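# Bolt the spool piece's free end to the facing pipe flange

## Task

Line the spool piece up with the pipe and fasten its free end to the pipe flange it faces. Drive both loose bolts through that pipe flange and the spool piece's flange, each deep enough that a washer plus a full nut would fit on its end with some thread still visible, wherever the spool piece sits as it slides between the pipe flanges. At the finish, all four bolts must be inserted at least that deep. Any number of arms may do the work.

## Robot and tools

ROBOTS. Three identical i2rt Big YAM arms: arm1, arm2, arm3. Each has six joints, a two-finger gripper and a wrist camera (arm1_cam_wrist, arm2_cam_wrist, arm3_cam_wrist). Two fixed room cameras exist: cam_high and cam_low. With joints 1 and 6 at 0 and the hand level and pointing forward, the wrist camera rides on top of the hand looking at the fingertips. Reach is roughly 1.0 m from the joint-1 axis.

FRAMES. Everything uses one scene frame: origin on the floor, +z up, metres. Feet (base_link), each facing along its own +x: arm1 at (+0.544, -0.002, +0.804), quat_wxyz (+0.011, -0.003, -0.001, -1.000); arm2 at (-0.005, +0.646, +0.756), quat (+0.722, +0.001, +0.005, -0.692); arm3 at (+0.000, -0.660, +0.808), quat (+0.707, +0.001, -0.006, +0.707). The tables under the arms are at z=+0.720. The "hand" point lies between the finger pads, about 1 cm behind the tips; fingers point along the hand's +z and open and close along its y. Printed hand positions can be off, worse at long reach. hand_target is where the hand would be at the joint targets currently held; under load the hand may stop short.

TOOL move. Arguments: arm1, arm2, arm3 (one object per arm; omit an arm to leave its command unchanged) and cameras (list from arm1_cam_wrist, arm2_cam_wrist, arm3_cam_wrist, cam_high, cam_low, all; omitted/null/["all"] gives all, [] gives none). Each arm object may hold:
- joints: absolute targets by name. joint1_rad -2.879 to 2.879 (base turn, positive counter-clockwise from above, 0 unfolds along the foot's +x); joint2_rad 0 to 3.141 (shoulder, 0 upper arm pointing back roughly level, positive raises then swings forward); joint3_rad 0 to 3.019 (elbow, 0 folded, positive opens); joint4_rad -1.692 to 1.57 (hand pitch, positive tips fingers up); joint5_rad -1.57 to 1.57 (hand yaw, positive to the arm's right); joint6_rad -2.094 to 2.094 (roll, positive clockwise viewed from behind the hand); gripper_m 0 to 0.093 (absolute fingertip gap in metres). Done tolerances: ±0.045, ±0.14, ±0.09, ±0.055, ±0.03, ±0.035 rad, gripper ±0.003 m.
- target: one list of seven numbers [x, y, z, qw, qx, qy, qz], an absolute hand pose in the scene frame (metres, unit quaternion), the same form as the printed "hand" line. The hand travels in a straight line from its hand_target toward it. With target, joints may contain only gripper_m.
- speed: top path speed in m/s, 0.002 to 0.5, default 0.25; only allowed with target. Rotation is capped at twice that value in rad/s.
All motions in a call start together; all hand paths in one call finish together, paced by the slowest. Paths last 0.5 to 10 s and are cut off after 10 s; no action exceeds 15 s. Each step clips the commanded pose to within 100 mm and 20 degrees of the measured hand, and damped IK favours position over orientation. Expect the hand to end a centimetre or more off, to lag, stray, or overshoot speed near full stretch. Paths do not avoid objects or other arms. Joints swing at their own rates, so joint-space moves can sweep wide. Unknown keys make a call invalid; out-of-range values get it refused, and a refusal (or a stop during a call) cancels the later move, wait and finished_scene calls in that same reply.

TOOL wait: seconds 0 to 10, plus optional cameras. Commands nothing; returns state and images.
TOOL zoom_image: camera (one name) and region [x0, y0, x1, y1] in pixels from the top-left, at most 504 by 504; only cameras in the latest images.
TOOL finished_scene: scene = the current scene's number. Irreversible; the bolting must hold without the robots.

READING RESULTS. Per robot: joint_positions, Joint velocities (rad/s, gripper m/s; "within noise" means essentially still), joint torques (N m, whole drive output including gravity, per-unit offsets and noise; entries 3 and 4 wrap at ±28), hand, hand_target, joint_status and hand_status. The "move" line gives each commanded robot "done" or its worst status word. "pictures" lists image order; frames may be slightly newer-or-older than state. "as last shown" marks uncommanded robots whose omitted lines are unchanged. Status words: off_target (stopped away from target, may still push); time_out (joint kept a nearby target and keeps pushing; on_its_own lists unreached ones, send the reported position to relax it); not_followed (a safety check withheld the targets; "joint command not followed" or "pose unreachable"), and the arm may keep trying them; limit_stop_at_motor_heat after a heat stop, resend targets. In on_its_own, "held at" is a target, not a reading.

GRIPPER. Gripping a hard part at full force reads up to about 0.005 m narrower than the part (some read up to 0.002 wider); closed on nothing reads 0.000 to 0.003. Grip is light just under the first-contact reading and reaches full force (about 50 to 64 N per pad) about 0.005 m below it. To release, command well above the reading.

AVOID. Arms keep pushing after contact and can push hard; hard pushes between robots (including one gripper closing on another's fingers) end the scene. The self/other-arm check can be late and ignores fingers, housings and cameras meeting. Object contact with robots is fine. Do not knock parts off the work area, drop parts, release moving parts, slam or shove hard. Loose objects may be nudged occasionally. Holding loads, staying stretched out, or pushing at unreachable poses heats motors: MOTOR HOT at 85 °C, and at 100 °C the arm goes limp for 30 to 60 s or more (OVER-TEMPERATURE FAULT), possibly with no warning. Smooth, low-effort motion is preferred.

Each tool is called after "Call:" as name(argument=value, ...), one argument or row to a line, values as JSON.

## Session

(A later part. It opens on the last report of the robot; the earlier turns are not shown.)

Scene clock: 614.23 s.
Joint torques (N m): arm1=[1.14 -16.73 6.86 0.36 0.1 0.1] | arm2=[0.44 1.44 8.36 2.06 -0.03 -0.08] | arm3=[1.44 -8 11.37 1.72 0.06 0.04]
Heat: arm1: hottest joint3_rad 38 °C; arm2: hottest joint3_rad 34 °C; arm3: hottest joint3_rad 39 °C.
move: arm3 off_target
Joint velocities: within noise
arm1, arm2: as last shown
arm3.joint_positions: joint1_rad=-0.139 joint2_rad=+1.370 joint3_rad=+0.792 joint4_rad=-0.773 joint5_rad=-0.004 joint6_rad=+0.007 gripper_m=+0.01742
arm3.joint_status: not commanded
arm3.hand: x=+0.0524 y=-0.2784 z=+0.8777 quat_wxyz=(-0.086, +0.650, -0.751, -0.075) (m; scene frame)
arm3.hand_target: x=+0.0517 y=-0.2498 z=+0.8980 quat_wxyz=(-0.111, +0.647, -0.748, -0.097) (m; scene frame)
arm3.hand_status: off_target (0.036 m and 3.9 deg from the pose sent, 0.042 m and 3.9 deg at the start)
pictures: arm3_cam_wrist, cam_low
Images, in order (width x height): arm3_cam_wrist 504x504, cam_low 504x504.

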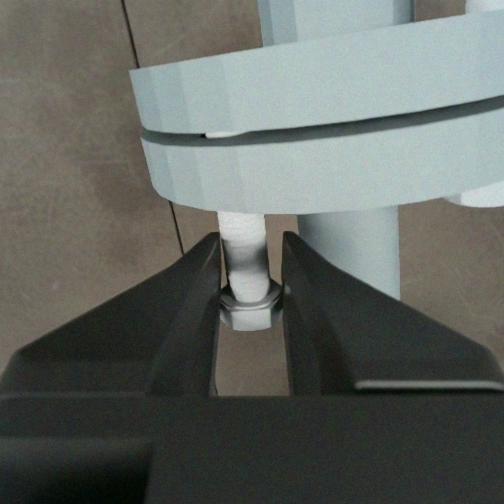

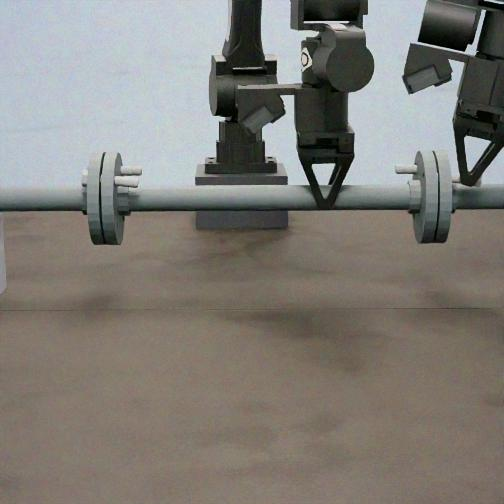

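Call:
move(
  arm3={"target":[0.0520,-0.240,0.897,-0.112,0.65,-0.7505,-0.097],"speed":0.03},
  cameras=["cam_low","cam_high","arm3_cam_wrist"],
)

Call:
zoom_image(
  camera="cam_low",
  region=[400, 130, 504, 220],
)

Call:
zoom_image(
  camera="cam_high",
  region=[302, 187, 412, 297],
)

Scene clock: 618.87 s.
Joint torques (N m): arm1=[1.08 -16.67 6.9 0.35 0.1 0.11] | arm2=[0.44 1.44 8.35 2.06 -0.02 -0.08] | arm3=[1.44 -8.23 11.33 1.72 0.05 0.05]
Heat: arm1: hottest joint3_rad 38 °C; arm2: hottest joint3_rad 34 °C; arm3: hottest joint3_rad 40 °C.
move: arm3 off_target
Joint velocities: within noise
arm1: as last shown
arm2.joint_positions: joint1_rad=-0.240 joint2_rad=+0.590 joint3_rad=+1.323 joint4_rad=-1.428 joint5_rad=-0.024 joint6_rad=-0.286 gripper_m=+0.09396
arm2.joint_status: not commanded
arm2.hand: x=-0.0419 y=+0.4280 z=+1.2502 quat_wxyz=(-0.225, -0.608, -0.673, +0.356) (m; scene frame)
arm2.hand_target: x=-0.0415 y=+0.4295 z=+1.2610 quat_wxyz=(-0.231, -0.604, -0.669, +0.366) (m; scene frame)
arm2.hand_status: not commanded
arm3.joint_positions: joint1_rad=-0.136 joint2_rad=+1.391 joint3_rad=+0.813 joint4_rad=-0.773 joint5_rad=-0.003 joint6_rad=+0.010 gripper_m=+0.01742
arm3.joint_status: not commanded
arm3.hand: x=+0.0526 y=-0.2701 z=+0.8782 quat_wxyz=(-0.087, +0.650, -0.751, -0.075) (m; scene frame)
arm3.hand_target: x=+0.0516 y=-0.2417 z=+0.8980 quat_wxyz=(-0.111, +0.647, -0.748, -0.097) (m; scene frame)
arm3.hand_status: off_target (0.035 m and 3.8 deg from the pose sent, 0.043 m and 3.9 deg at the start)
pictures: arm3_cam_wrist, cam_high, cam_low
Images, in order (width x height): arm3_cam_wrist 504x504, cam_high 504x504, cam_low 504x504.

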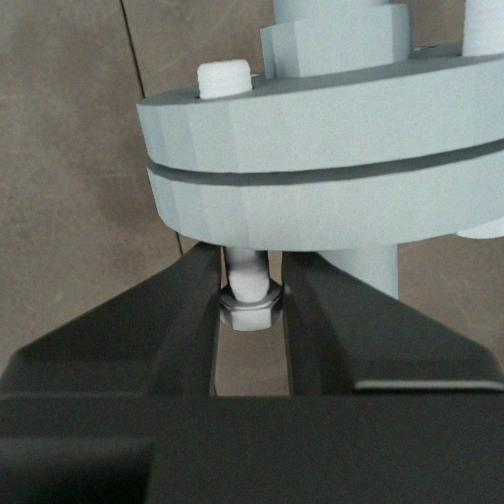

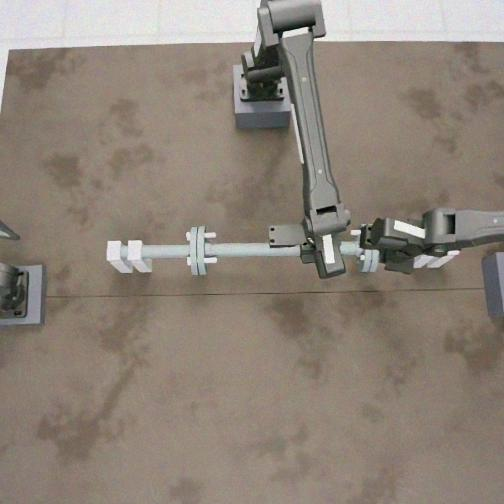

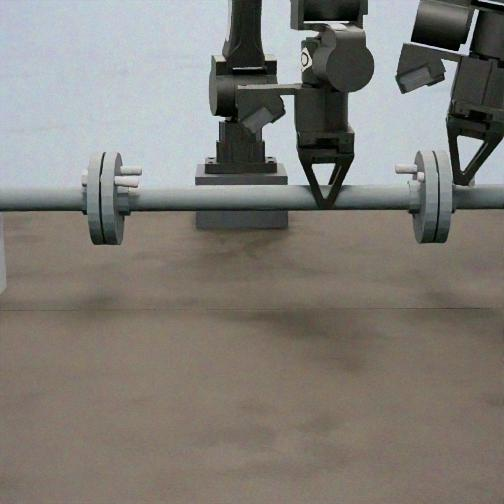

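Scaled by 4.846 from the camera's 504x504 image, which has a finer 720x720 frame.

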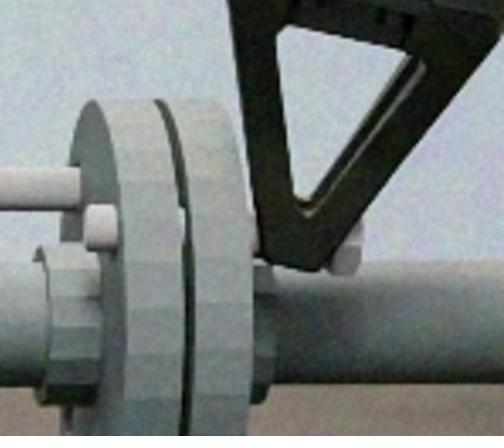

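Scaled by 4.582 from the camera's 504x504 image, which has a finer 720x720 frame.

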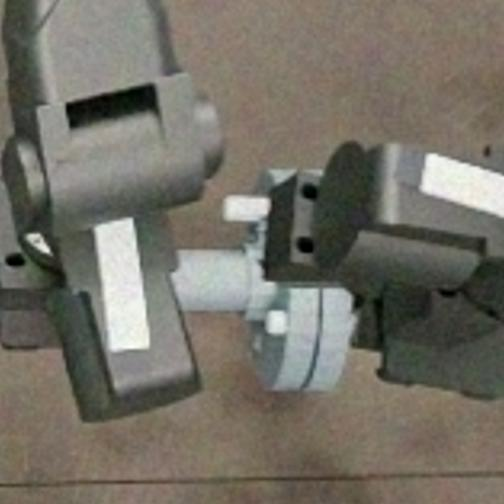

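Call:
move(
  arm3={"joints":{"gripper_m":0.05}},
  cameras=[],
)

Call:
move(
  arm3={"target":[0.054,-0.333,0.884,-0.072,0.652,-0.7525,-0.057],"speed":0.12},
  cameras=[],
)

Call:
move(
  arm3={"joints":{"gripper_m":0.0}},
  cameras=["cam_low","arm3_cam_wrist"],
)

Call:
zoom_image(
  camera="cam_low",
  region=[400, 130, 504, 220],
)

Scene clock: 623.53 s.
Joint torques (N m): arm1=[1.08 -16.56 6.9 0.36 0.11 0.09] | arm2=[0.44 1.38 8.35 2.04 -0.02 -0.08] | arm3=[1.32 -8.29 11.17 1.62 0.06 0.03]
Heat: arm1: hottest joint3_rad 38 °C; arm2: hottest joint3_rad 34 °C; arm3: hottest joint3_rad 39 °C.
move: arm3 done
Joint velocities: within noise
arm1, arm2: as last shown
arm3.joint_positions: joint1_rad=-0.136 joint2_rad=+1.391 joint3_rad=+0.816 joint4_rad=-0.770 joint5_rad=-0.003 joint6_rad=+0.011 gripper_m=+0.04982
arm3.joint_status: all done
arm3.hand: x=+0.0527 y=-0.2682 z=+0.8793 quat_wxyz=(-0.089, +0.650, -0.751, -0.077) (m; scene frame)
arm3.hand_target: x=+0.0517 y=-0.2418 z=+0.8980 quat_wxyz=(-0.111, +0.647, -0.748, -0.097) (m; scene frame)
arm3.hand_status: not commanded
pictures: none
No camera images: "cameras" was empty.

Scene clock: 624.93 s.
Joint torques (N m): arm1=[1.14 -16.79 6.9 0.34 0.1 0.1] | arm2=[0.44 1.44 8.36 2.06 -0.02 -0.08] | arm3=[-0.21 -7.82 7.16 0.5 0.04 -0.22]
Heat: arm1: hottest joint3_rad 38 °C; arm2: hottest joint3_rad 34 °C; arm3: hottest joint3_rad 39 °C.
move: arm3 done
Joint velocities: within noise
arm1.joint_positions: joint1_rad=+0.200 joint2_rad=+1.785 joint3_rad=+1.207 joint4_rad=-1.026 joint5_rad=-0.003 joint6_rad=+1.794 gripper_m=+0.03204
arm1.joint_status: not commanded
arm1.hand: x=+0.0759 y=-0.1078 z=+0.8397 quat_wxyz=(+0.010, -0.707, +0.707, -0.009) (m; scene frame)
arm1.hand_target: x=+0.0712 y=-0.1109 z=+0.8519 quat_wxyz=(+0.000, -0.707, +0.707, +0.000) (m; scene frame)
arm1.hand_status: not commanded
arm2: as last shown
arm3.joint_positions: joint1_rad=-0.152 joint2_rad=+1.251 joint3_rad=+0.699 joint4_rad=-0.849 joint5_rad=-0.003 joint6_rad=-0.009 gripper_m=+0.04993
arm3.joint_status: not commanded
arm3.hand: x=+0.0499 y=-0.3306 z=+0.8799 quat_wxyz=(-0.069, +0.652, -0.753, -0.058) (m; scene frame)
arm3.hand_target: x=+0.0539 y=-0.3330 z=+0.8839 quat_wxyz=(-0.072, +0.652, -0.753, -0.057) (m; scene frame)
arm3.hand_status: done (0.006 m and 0.3 deg from the pose sent, 0.065 m and 3.0 deg at the start)
pictures: none
No camera images: "cameras" was empty.

Scene clock: 625.63 s.
Joint torques (N m): arm1=[1.14 -16.73 6.87 0.35 0.11 0.09] | arm2=[0.38 1.49 8.36 2.04 -0.02 -0.08] | arm3=[-0.32 -7.53 7.15 0.51 0.04 -0.17]
Heat: arm1: hottest joint3_rad 38 °C; arm2: hottest joint3_rad 34 °C; arm3: hottest joint3_rad 39 °C.
move: arm3 done
Joint velocities: within noise
arm1, arm2: as last shown
arm3.joint_positions: joint1_rad=-0.152 joint2_rad=+1.251 joint3_rad=+0.699 joint4_rad=-0.849 joint5_rad=-0.003 joint6_rad=-0.009 gripper_m=+0.00064
arm3.joint_status: all done
arm3.hand: x=+0.0499 y=-0.3307 z=+0.8798 quat_wxyz=(-0.069, +0.653, -0.752, -0.057) (m; scene frame)
arm3.hand_target: x=+0.0539 y=-0.3330 z=+0.8839 quat_wxyz=(-0.072, +0.652, -0.753, -0.057) (m; scene frame)
arm3.hand_status: not commanded
pictures: arm3_cam_wrist, cam_low
Images, in order (width x height): arm3_cam_wrist 504x504, cam_low 504x504.

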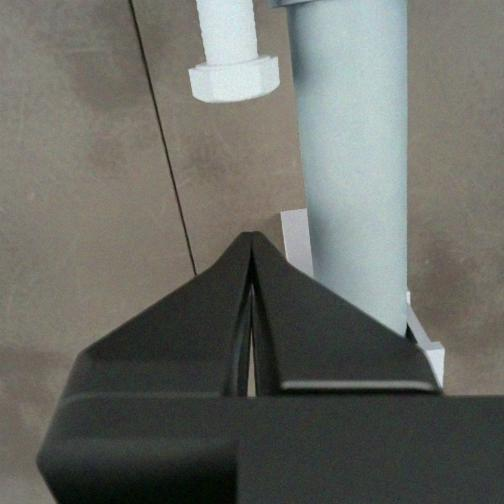

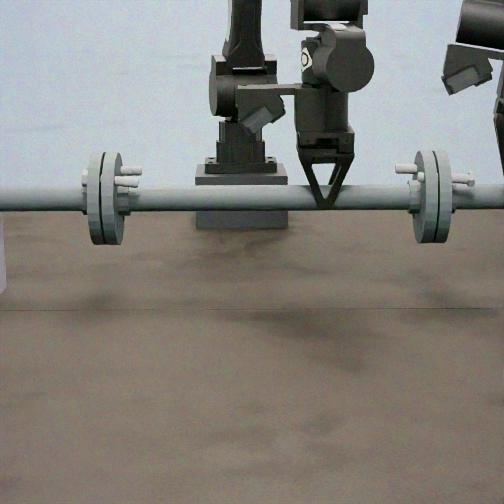

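Scaled by 4.846 from the camera's 504x504 image, which has a finer 720x720 frame.

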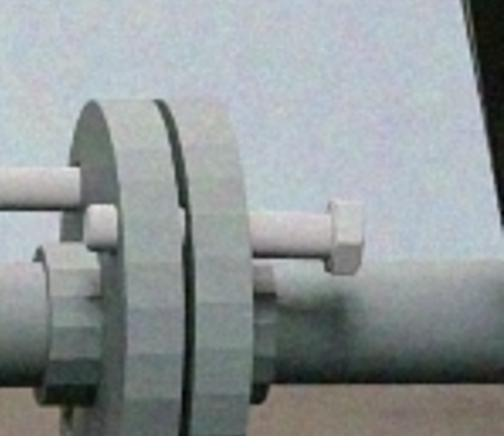

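Call:
move(
  arm3={"target":[0.0505,-0.27,0.893,-0.085,0.651,-0.752,-0.07],"speed":0.08},
  cameras=["cam_low"],
)

Call:
zoom_image(
  camera="cam_low",
  region=[400, 130, 504, 220],
)

Call:
move(
  arm3={"target":[0.0500,-0.245,0.893,-0.085,0.651,-0.752,-0.07],"speed":0.05},
  cameras=["cam_low","arm3_cam_wrist"],
)

Call:
zoom_image(
  camera="cam_low",
  region=[400, 130, 504, 220],
)

Scene clock: 631.90 s.
Joint torques (N m): arm1=[1.2 -16.67 6.89 0.35 0.1 0.11] | arm2=[0.44 1.44 8.35 2.06 -0.02 -0.08] | arm3=[1.55 -7.59 11.02 1.42 0.08 0.05]
Heat: arm1: hottest joint3_rad 38 °C; arm2: hottest joint3_rad 34 °C; arm3: hottest joint3_rad 39 °C.
move: arm3 off_target
Joint velocities: within noise
arm1, arm2: as last shown
arm3.joint_positions: joint1_rad=-0.139 joint2_rad=+1.360 joint3_rad=+0.787 joint4_rad=-0.847 joint5_rad=-0.001 joint6_rad=+0.006 gripper_m=+0.00063
arm3.joint_status: not commanded
arm3.hand: x=+0.0505 y=-0.2975 z=+0.8764 quat_wxyz=(-0.062, +0.653, -0.753, -0.051) (m; scene frame)
arm3.hand_target: x=+0.0502 y=-0.2713 z=+0.8939 quat_wxyz=(-0.085, +0.651, -0.751, -0.070) (m; scene frame)
arm3.hand_status: off_target (0.032 m and 3.4 deg from the pose sent, 0.062 m and 2.3 deg at the start)
pictures: cam_low
Images, in order (width x height): cam_low 504x504.

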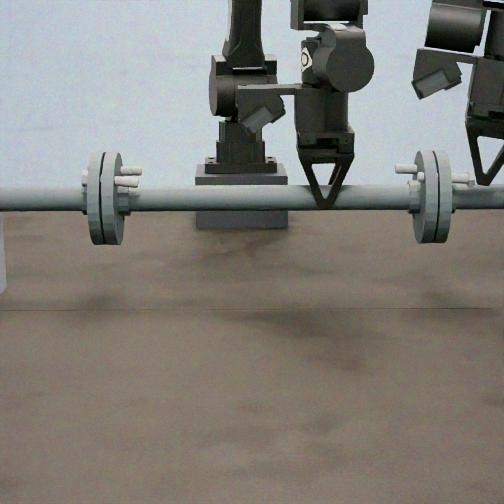

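Scaled by 4.846 from the camera's 504x504 image, which has a finer 720x720 frame.

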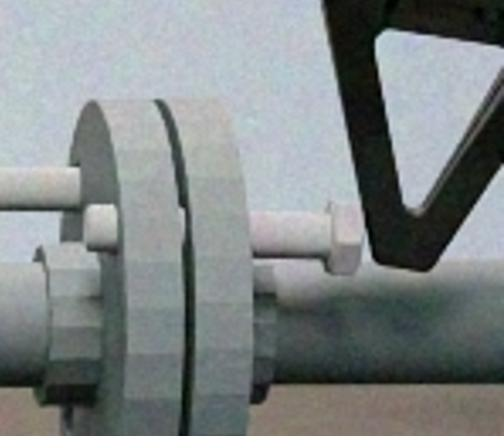

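Scene clock: 633.00 s.
Joint torques (N m): arm1=[1.32 -16.73 6.87 0.39 0.11 0.1] | arm2=[0.38 1.44 8.35 2.04 -0.02 -0.08] | arm3=[1.26 -8.76 11.38 1.42 0.05 0.05]
Heat: arm1: hottest joint3_rad 38 °C; arm2: hottest joint3_rad 34 °C; arm3: hottest joint3_rad 39 °C.
move: arm3 off_target
Joint velocities: within noise
arm1, arm2: as last shown
arm3.joint_positions: joint1_rad=-0.130 joint2_rad=+1.422 joint3_rad=+0.845 joint4_rad=-0.847 joint5_rad=+0.002 joint6_rad=+0.015 gripper_m=+0.00063
arm3.joint_status: not commanded
arm3.hand: x=+0.0505 y=-0.2752 z=+0.8751 quat_wxyz=(-0.061, +0.653, -0.754, -0.049) (m; scene frame)
arm3.hand_target: x=+0.0497 y=-0.2467 z=+0.8939 quat_wxyz=(-0.085, +0.651, -0.751, -0.070) (m; scene frame)
arm3.hand_status: off_target (0.035 m and 3.7 deg from the pose sent, 0.055 m and 3.4 deg at the start)
pictures: arm3_cam_wrist, cam_low
Images, in order (width x height): arm3_cam_wrist 504x504, cam_low 504x504.

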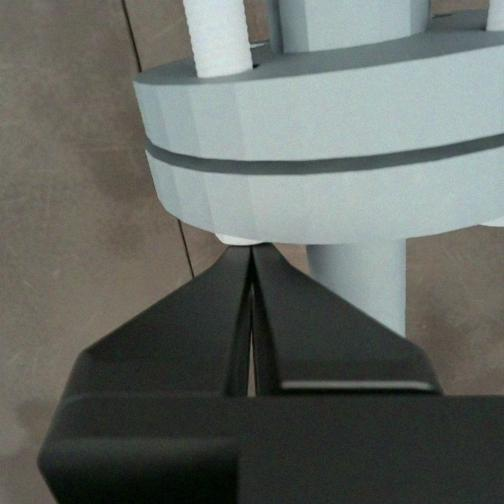

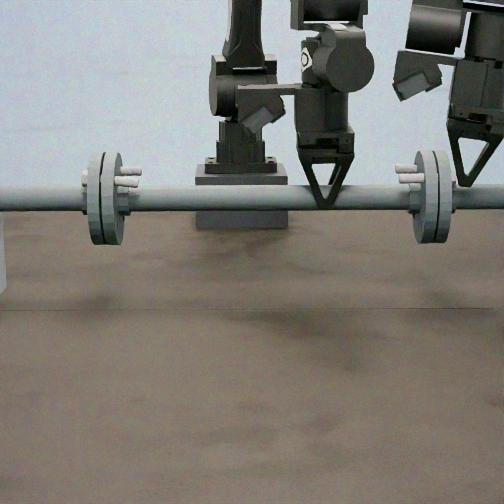

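Scaled by 4.846 from the camera's 504x504 image, which has a finer 720x720 frame.

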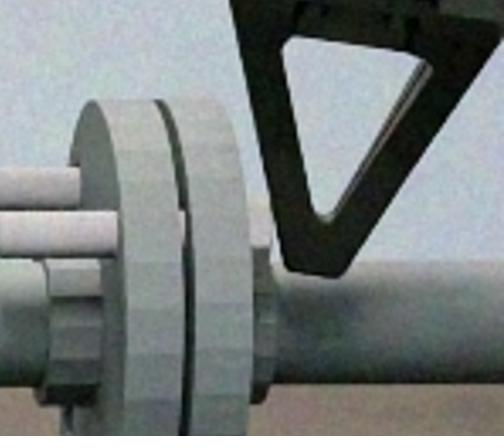

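Call:
move(
  arm3={"target":[0.0520,-0.34,0.885,-0.072,0.652,-0.7525,-0.057],"speed":0.15},
  cameras=[],
)

Call:
move(
  arm3={"target":[0.0520,-0.36,1.02,-0.072,0.652,-0.7525,-0.057],"speed":0.25},
  arm1={"joints":{"gripper_m":0.05}},
  cameras=["cam_low"],
)

Call:
move(
  arm1={"joints":{"gripper_m":0.09}},
  cameras=["cam_low","cam_high","arm1_cam_wrist"],
)

Call:
zoom_image(
  camera="cam_low",
  region=[364, 130, 504, 280],
)

Call:
zoom_image(
  camera="cam_high",
  region=[310, 180, 470, 310],
)

Scene clock: 641.30 s.
Joint torques (N m): arm1=[1.14 -16.73 6.9 0.39 0.11 0.1] | arm2=[0.38 1.44 8.34 2.06 -0.02 -0.08] | arm3=[-0.32 -7.3 7.1 0.49 -0.14 -0.16]
Heat: arm1: hottest joint3_rad 38 °C; arm2: hottest joint3_rad 34 °C; arm3: hottest joint3_rad 38 °C.
move: arm3 done
Joint velocities: within noise
arm1, arm2: as last shown
arm3.joint_positions: joint1_rad=-0.150 joint2_rad=+1.227 joint3_rad=+0.684 joint4_rad=-0.855 joint5_rad=+0.002 joint6_rad=-0.006 gripper_m=+0.00063
arm3.joint_status: not commanded
arm3.hand: x=+0.0488 y=-0.3374 z=+0.8813 quat_wxyz=(-0.072, +0.652, -0.753, -0.057) (m; scene frame)
arm3.hand_target: x=+0.0519 y=-0.3399 z=+0.8850 quat_wxyz=(-0.072, +0.652, -0.753, -0.057) (m; scene frame)
arm3.hand_status: done (0.006 m and 0.1 deg from the pose sent, 0.066 m and 1.6 deg at the start)
pictures: none
No camera images: "cameras" was empty.

Scene clock: 642.70 s.
Joint torques (N m): arm1=[1.14 -15.97 6.98 0.4 0.06 0.09] | arm2=[0.38 1.44 8.35 2.07 -0.02 -0.08] | arm3=[-0.32 -4.25 12.68 0.44 -0.17 -0.18]
Heat: arm1: hottest joint3_rad 38 °C; arm2: hottest joint3_rad 34 °C; arm3: hottest joint3_rad 38 °C.
move: arm1 done; arm3 off_target
Joint velocities: within noise
arm1.joint_positions: joint1_rad=+0.200 joint2_rad=+1.774 joint3_rad=+1.207 joint4_rad=-1.026 joint5_rad=-0.001 joint6_rad=+1.794 gripper_m=+0.04994
arm1.joint_status: all done
arm1.hand: x=+0.0749 y=-0.1077 z=+0.8444 quat_wxyz=(+0.006, -0.707, +0.707, -0.005) (m; scene frame)
arm1.hand_target: x=+0.0711 y=-0.1109 z=+0.8519 quat_wxyz=(+0.000, -0.707, +0.707, +0.000) (m; scene frame)
arm1.hand_status: not commanded
arm2: as last shown
arm3.joint_positions: joint1_rad=-0.163 joint2_rad=+1.024 joint3_rad=+0.868 joint4_rad=-1.285 joint5_rad=+0.001 joint6_rad=-0.020 gripper_m=+0.00063
arm3.joint_status: not commanded
arm3.hand: x=+0.0466 y=-0.3739 z=+0.9967 quat_wxyz=(-0.056, +0.653, -0.754, -0.042) (m; scene frame)
arm3.hand_target: x=+0.0518 y=-0.3609 z=+1.0197 quat_wxyz=(-0.072, +0.652, -0.753, -0.057) (m; scene frame)
arm3.hand_status: off_target (0.028 m and 2.5 deg from the pose sent, 0.141 m and 0.1 deg at the start)
pictures: cam_low
Images, in order (width x height): cam_low 504x504.

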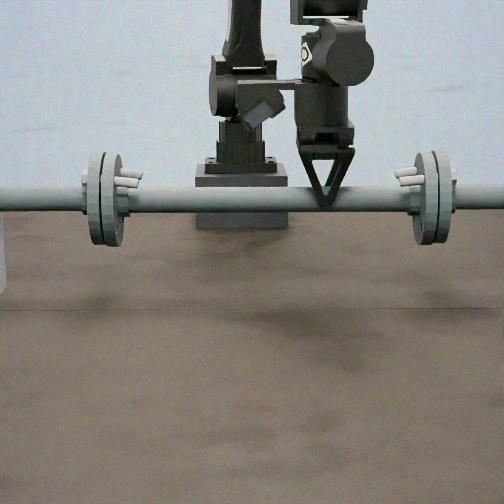

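Scene clock: 643.37 s.
Joint torques (N m): arm1=[1.2 -15.97 6.95 0.39 0.04 0.1] | arm2=[0.44 1.44 8.35 2.06 -0.02 -0.08] | arm3=[-0.21 -4.31 12.6 0.49 -0.18 -0.17]
Heat: arm1: hottest joint3_rad 38 °C; arm2: hottest joint3_rad 34 °C; arm3: hottest joint3_rad 38 °C.
move: arm1 done
Joint velocities: within noise
arm1.joint_positions: joint1_rad=+0.200 joint2_rad=+1.774 joint3_rad=+1.207 joint4_rad=-1.026 joint5_rad=-0.001 joint6_rad=+1.794 gripper_m=+0.08983
arm1.joint_status: all done
arm1.hand: x=+0.0749 y=-0.1077 z=+0.8444 quat_wxyz=(+0.006, -0.707, +0.707, -0.005) (m; scene frame)
arm1.hand_target: x=+0.0711 y=-0.1109 z=+0.8519 quat_wxyz=(+0.000, -0.707, +0.707, +0.000) (m; scene frame)
arm1.hand_status: not commanded
arm2.joint_positions: joint1_rad=-0.240 joint2_rad=+0.590 joint3_rad=+1.323 joint4_rad=-1.428 joint5_rad=-0.024 joint6_rad=-0.286 gripper_m=+0.09396
arm2.joint_status: not commanded
arm2.hand: x=-0.0419 y=+0.4280 z=+1.2502 quat_wxyz=(-0.225, -0.608, -0.673, +0.356) (m; scene frame)
arm2.hand_target: x=-0.0415 y=+0.4295 z=+1.2610 quat_wxyz=(-0.231, -0.604, -0.669, +0.366) (m; scene frame)
arm2.hand_status: not commanded
arm3: as last shown
arm3.hand: x=+0.0466 y=-0.3739 z=+0.9967 quat_wxyz=(-0.056, +0.654, -0.754, -0.042) (m; scene frame)
pictures: arm1_cam_wrist, cam_high, cam_low
Images, in order (width x height): arm1_cam_wrist 504x504, cam_high 504x504, cam_low 504x504.

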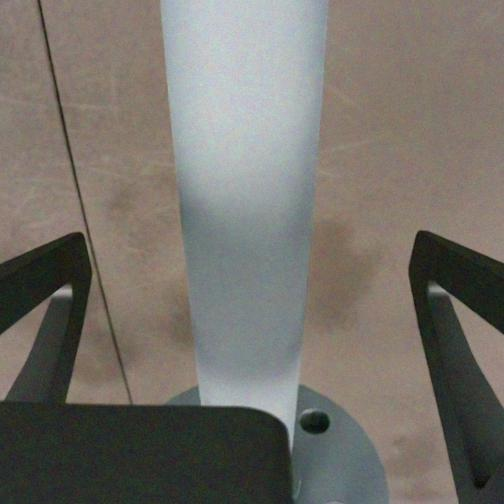

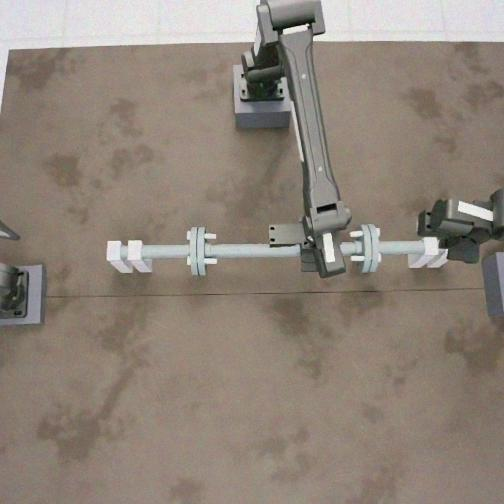

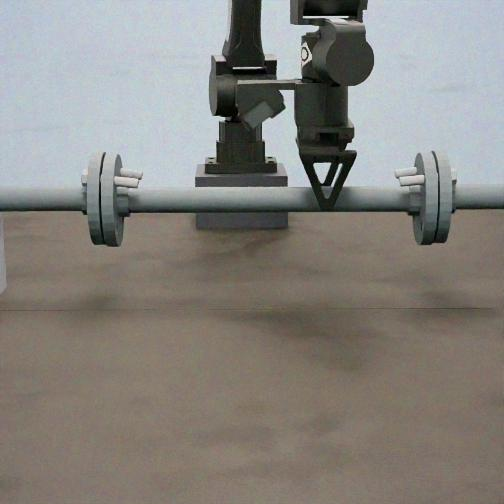

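Scaled by 3.360 from the camera's 504x504 image, which has a finer 720x720 frame.

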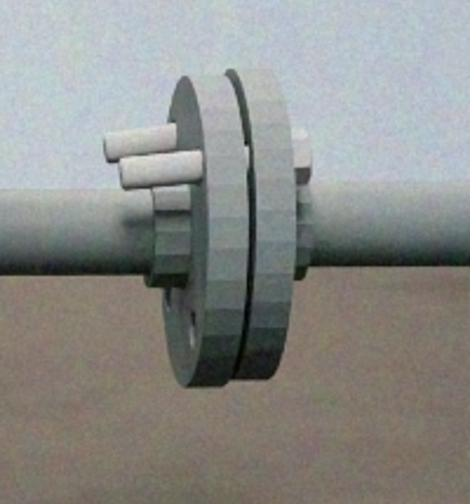

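Scaled by 3.150 from the camera's 504x504 image, which has a finer 720x720 frame.

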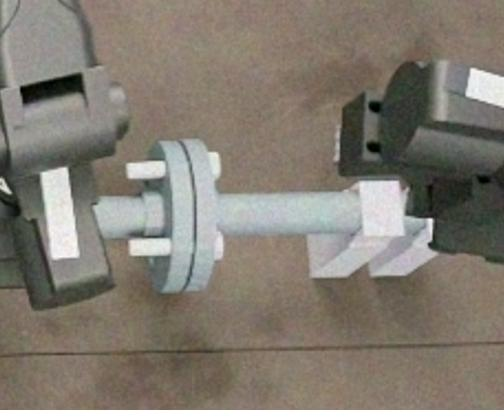

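Call:
move(
  arm1={"target":[0.0745,-0.108,0.98,0,0.7071,-0.7071,0],"speed":0.15},
  cameras=["cam_low","cam_high"],
)

Call:
zoom_image(
  camera="cam_low",
  region=[50, 130, 190, 270],
)

Call:
zoom_image(
  camera="cam_low",
  region=[364, 130, 504, 270],
)

Scene clock: 648.13 s.
Joint torques (N m): arm1=[0.91 -14.62 9.91 0.21 0.04 0.06] | arm2=[0.38 1.44 8.35 2.06 -0.02 -0.08] | arm3=[-0.09 -4.31 12.62 0.47 -0.19 -0.16]
Heat: arm1: hottest joint3_rad 38 °C; arm2: hottest joint3_rad 34 °C; arm3: hottest joint3_rad 38 °C.
move: arm1 off_target
Joint velocities: within noise
arm1.joint_positions: joint1_rad=+0.200 joint2_rad=+1.632 joint3_rad=+1.361 joint4_rad=-1.342 joint5_rad=+0.000 joint6_rad=+1.794 gripper_m=+0.08992
arm1.joint_status: not commanded
arm1.hand: x=+0.0864 y=-0.1049 z=+0.9640 quat_wxyz=(+0.015, -0.707, +0.707, -0.010) (m; scene frame)
arm1.hand_target: x=+0.0750 y=-0.1078 z=+0.9802 quat_wxyz=(+0.000, -0.707, +0.707, +0.000) (m; scene frame)
arm1.hand_status: off_target (0.020 m and 2.0 deg from the pose sent, 0.135 m and 0.9 deg at the start)
arm2: as last shown
arm3.joint_positions: joint1_rad=-0.164 joint2_rad=+1.024 joint3_rad=+0.868 joint4_rad=-1.285 joint5_rad=+0.001 joint6_rad=-0.020 gripper_m=+0.00063
arm3.joint_status: not commanded
arm3.hand: x=+0.0467 y=-0.3740 z=+0.9966 quat_wxyz=(-0.055, +0.653, -0.754, -0.042) (m; scene frame)
arm3.hand_target: x=+0.0519 y=-0.3609 z=+1.0197 quat_wxyz=(-0.072, +0.652, -0.753, -0.057) (m; scene frame)
arm3.hand_status: not commanded
pictures: cam_high, cam_low
Images, in order (width x height): cam_high 504x504, cam_low 504x504.

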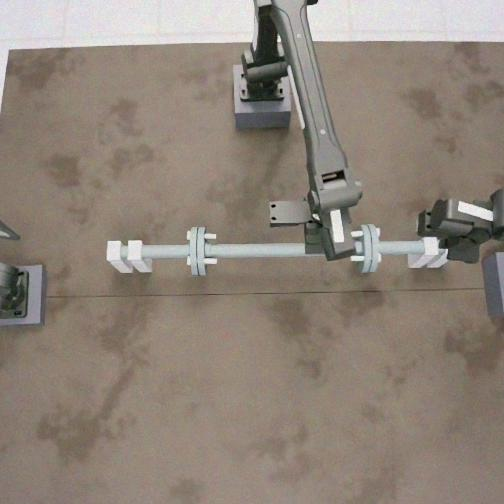

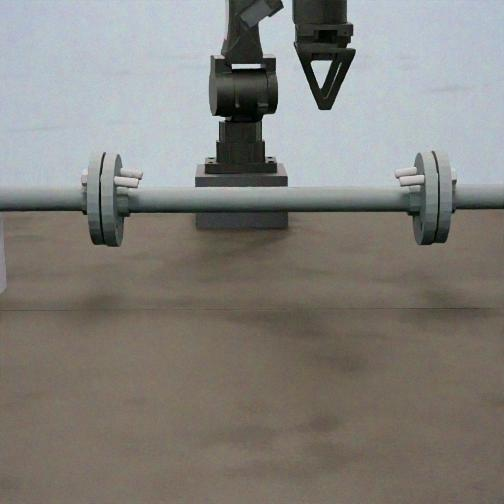

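Scaled by 3.600 from the camera's 504x504 image, which has a finer 720x720 frame.

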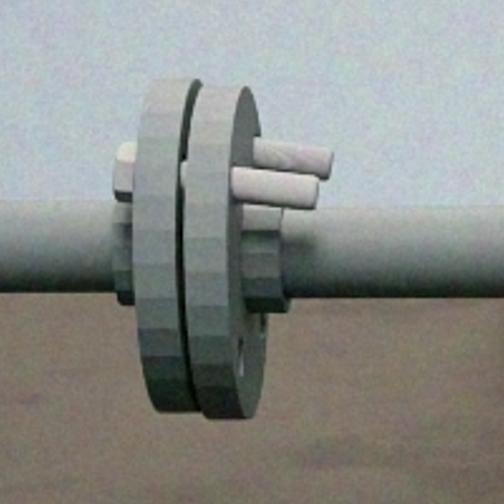

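Scaled by 3.600 from the camera's 504x504 image, which has a finer 720x720 frame.

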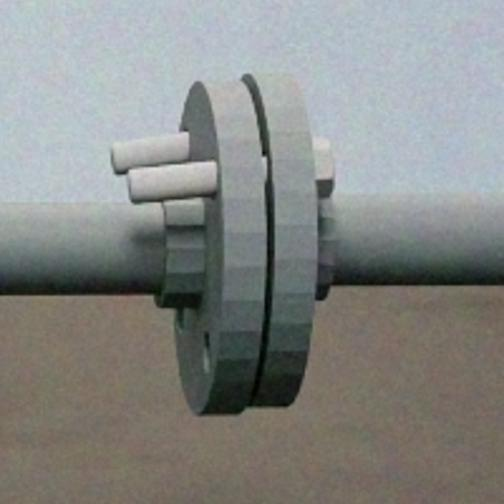

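Symmetric, good.

Call:
finished_scene(
  scene=1,
)

The scene is finished: the task was done.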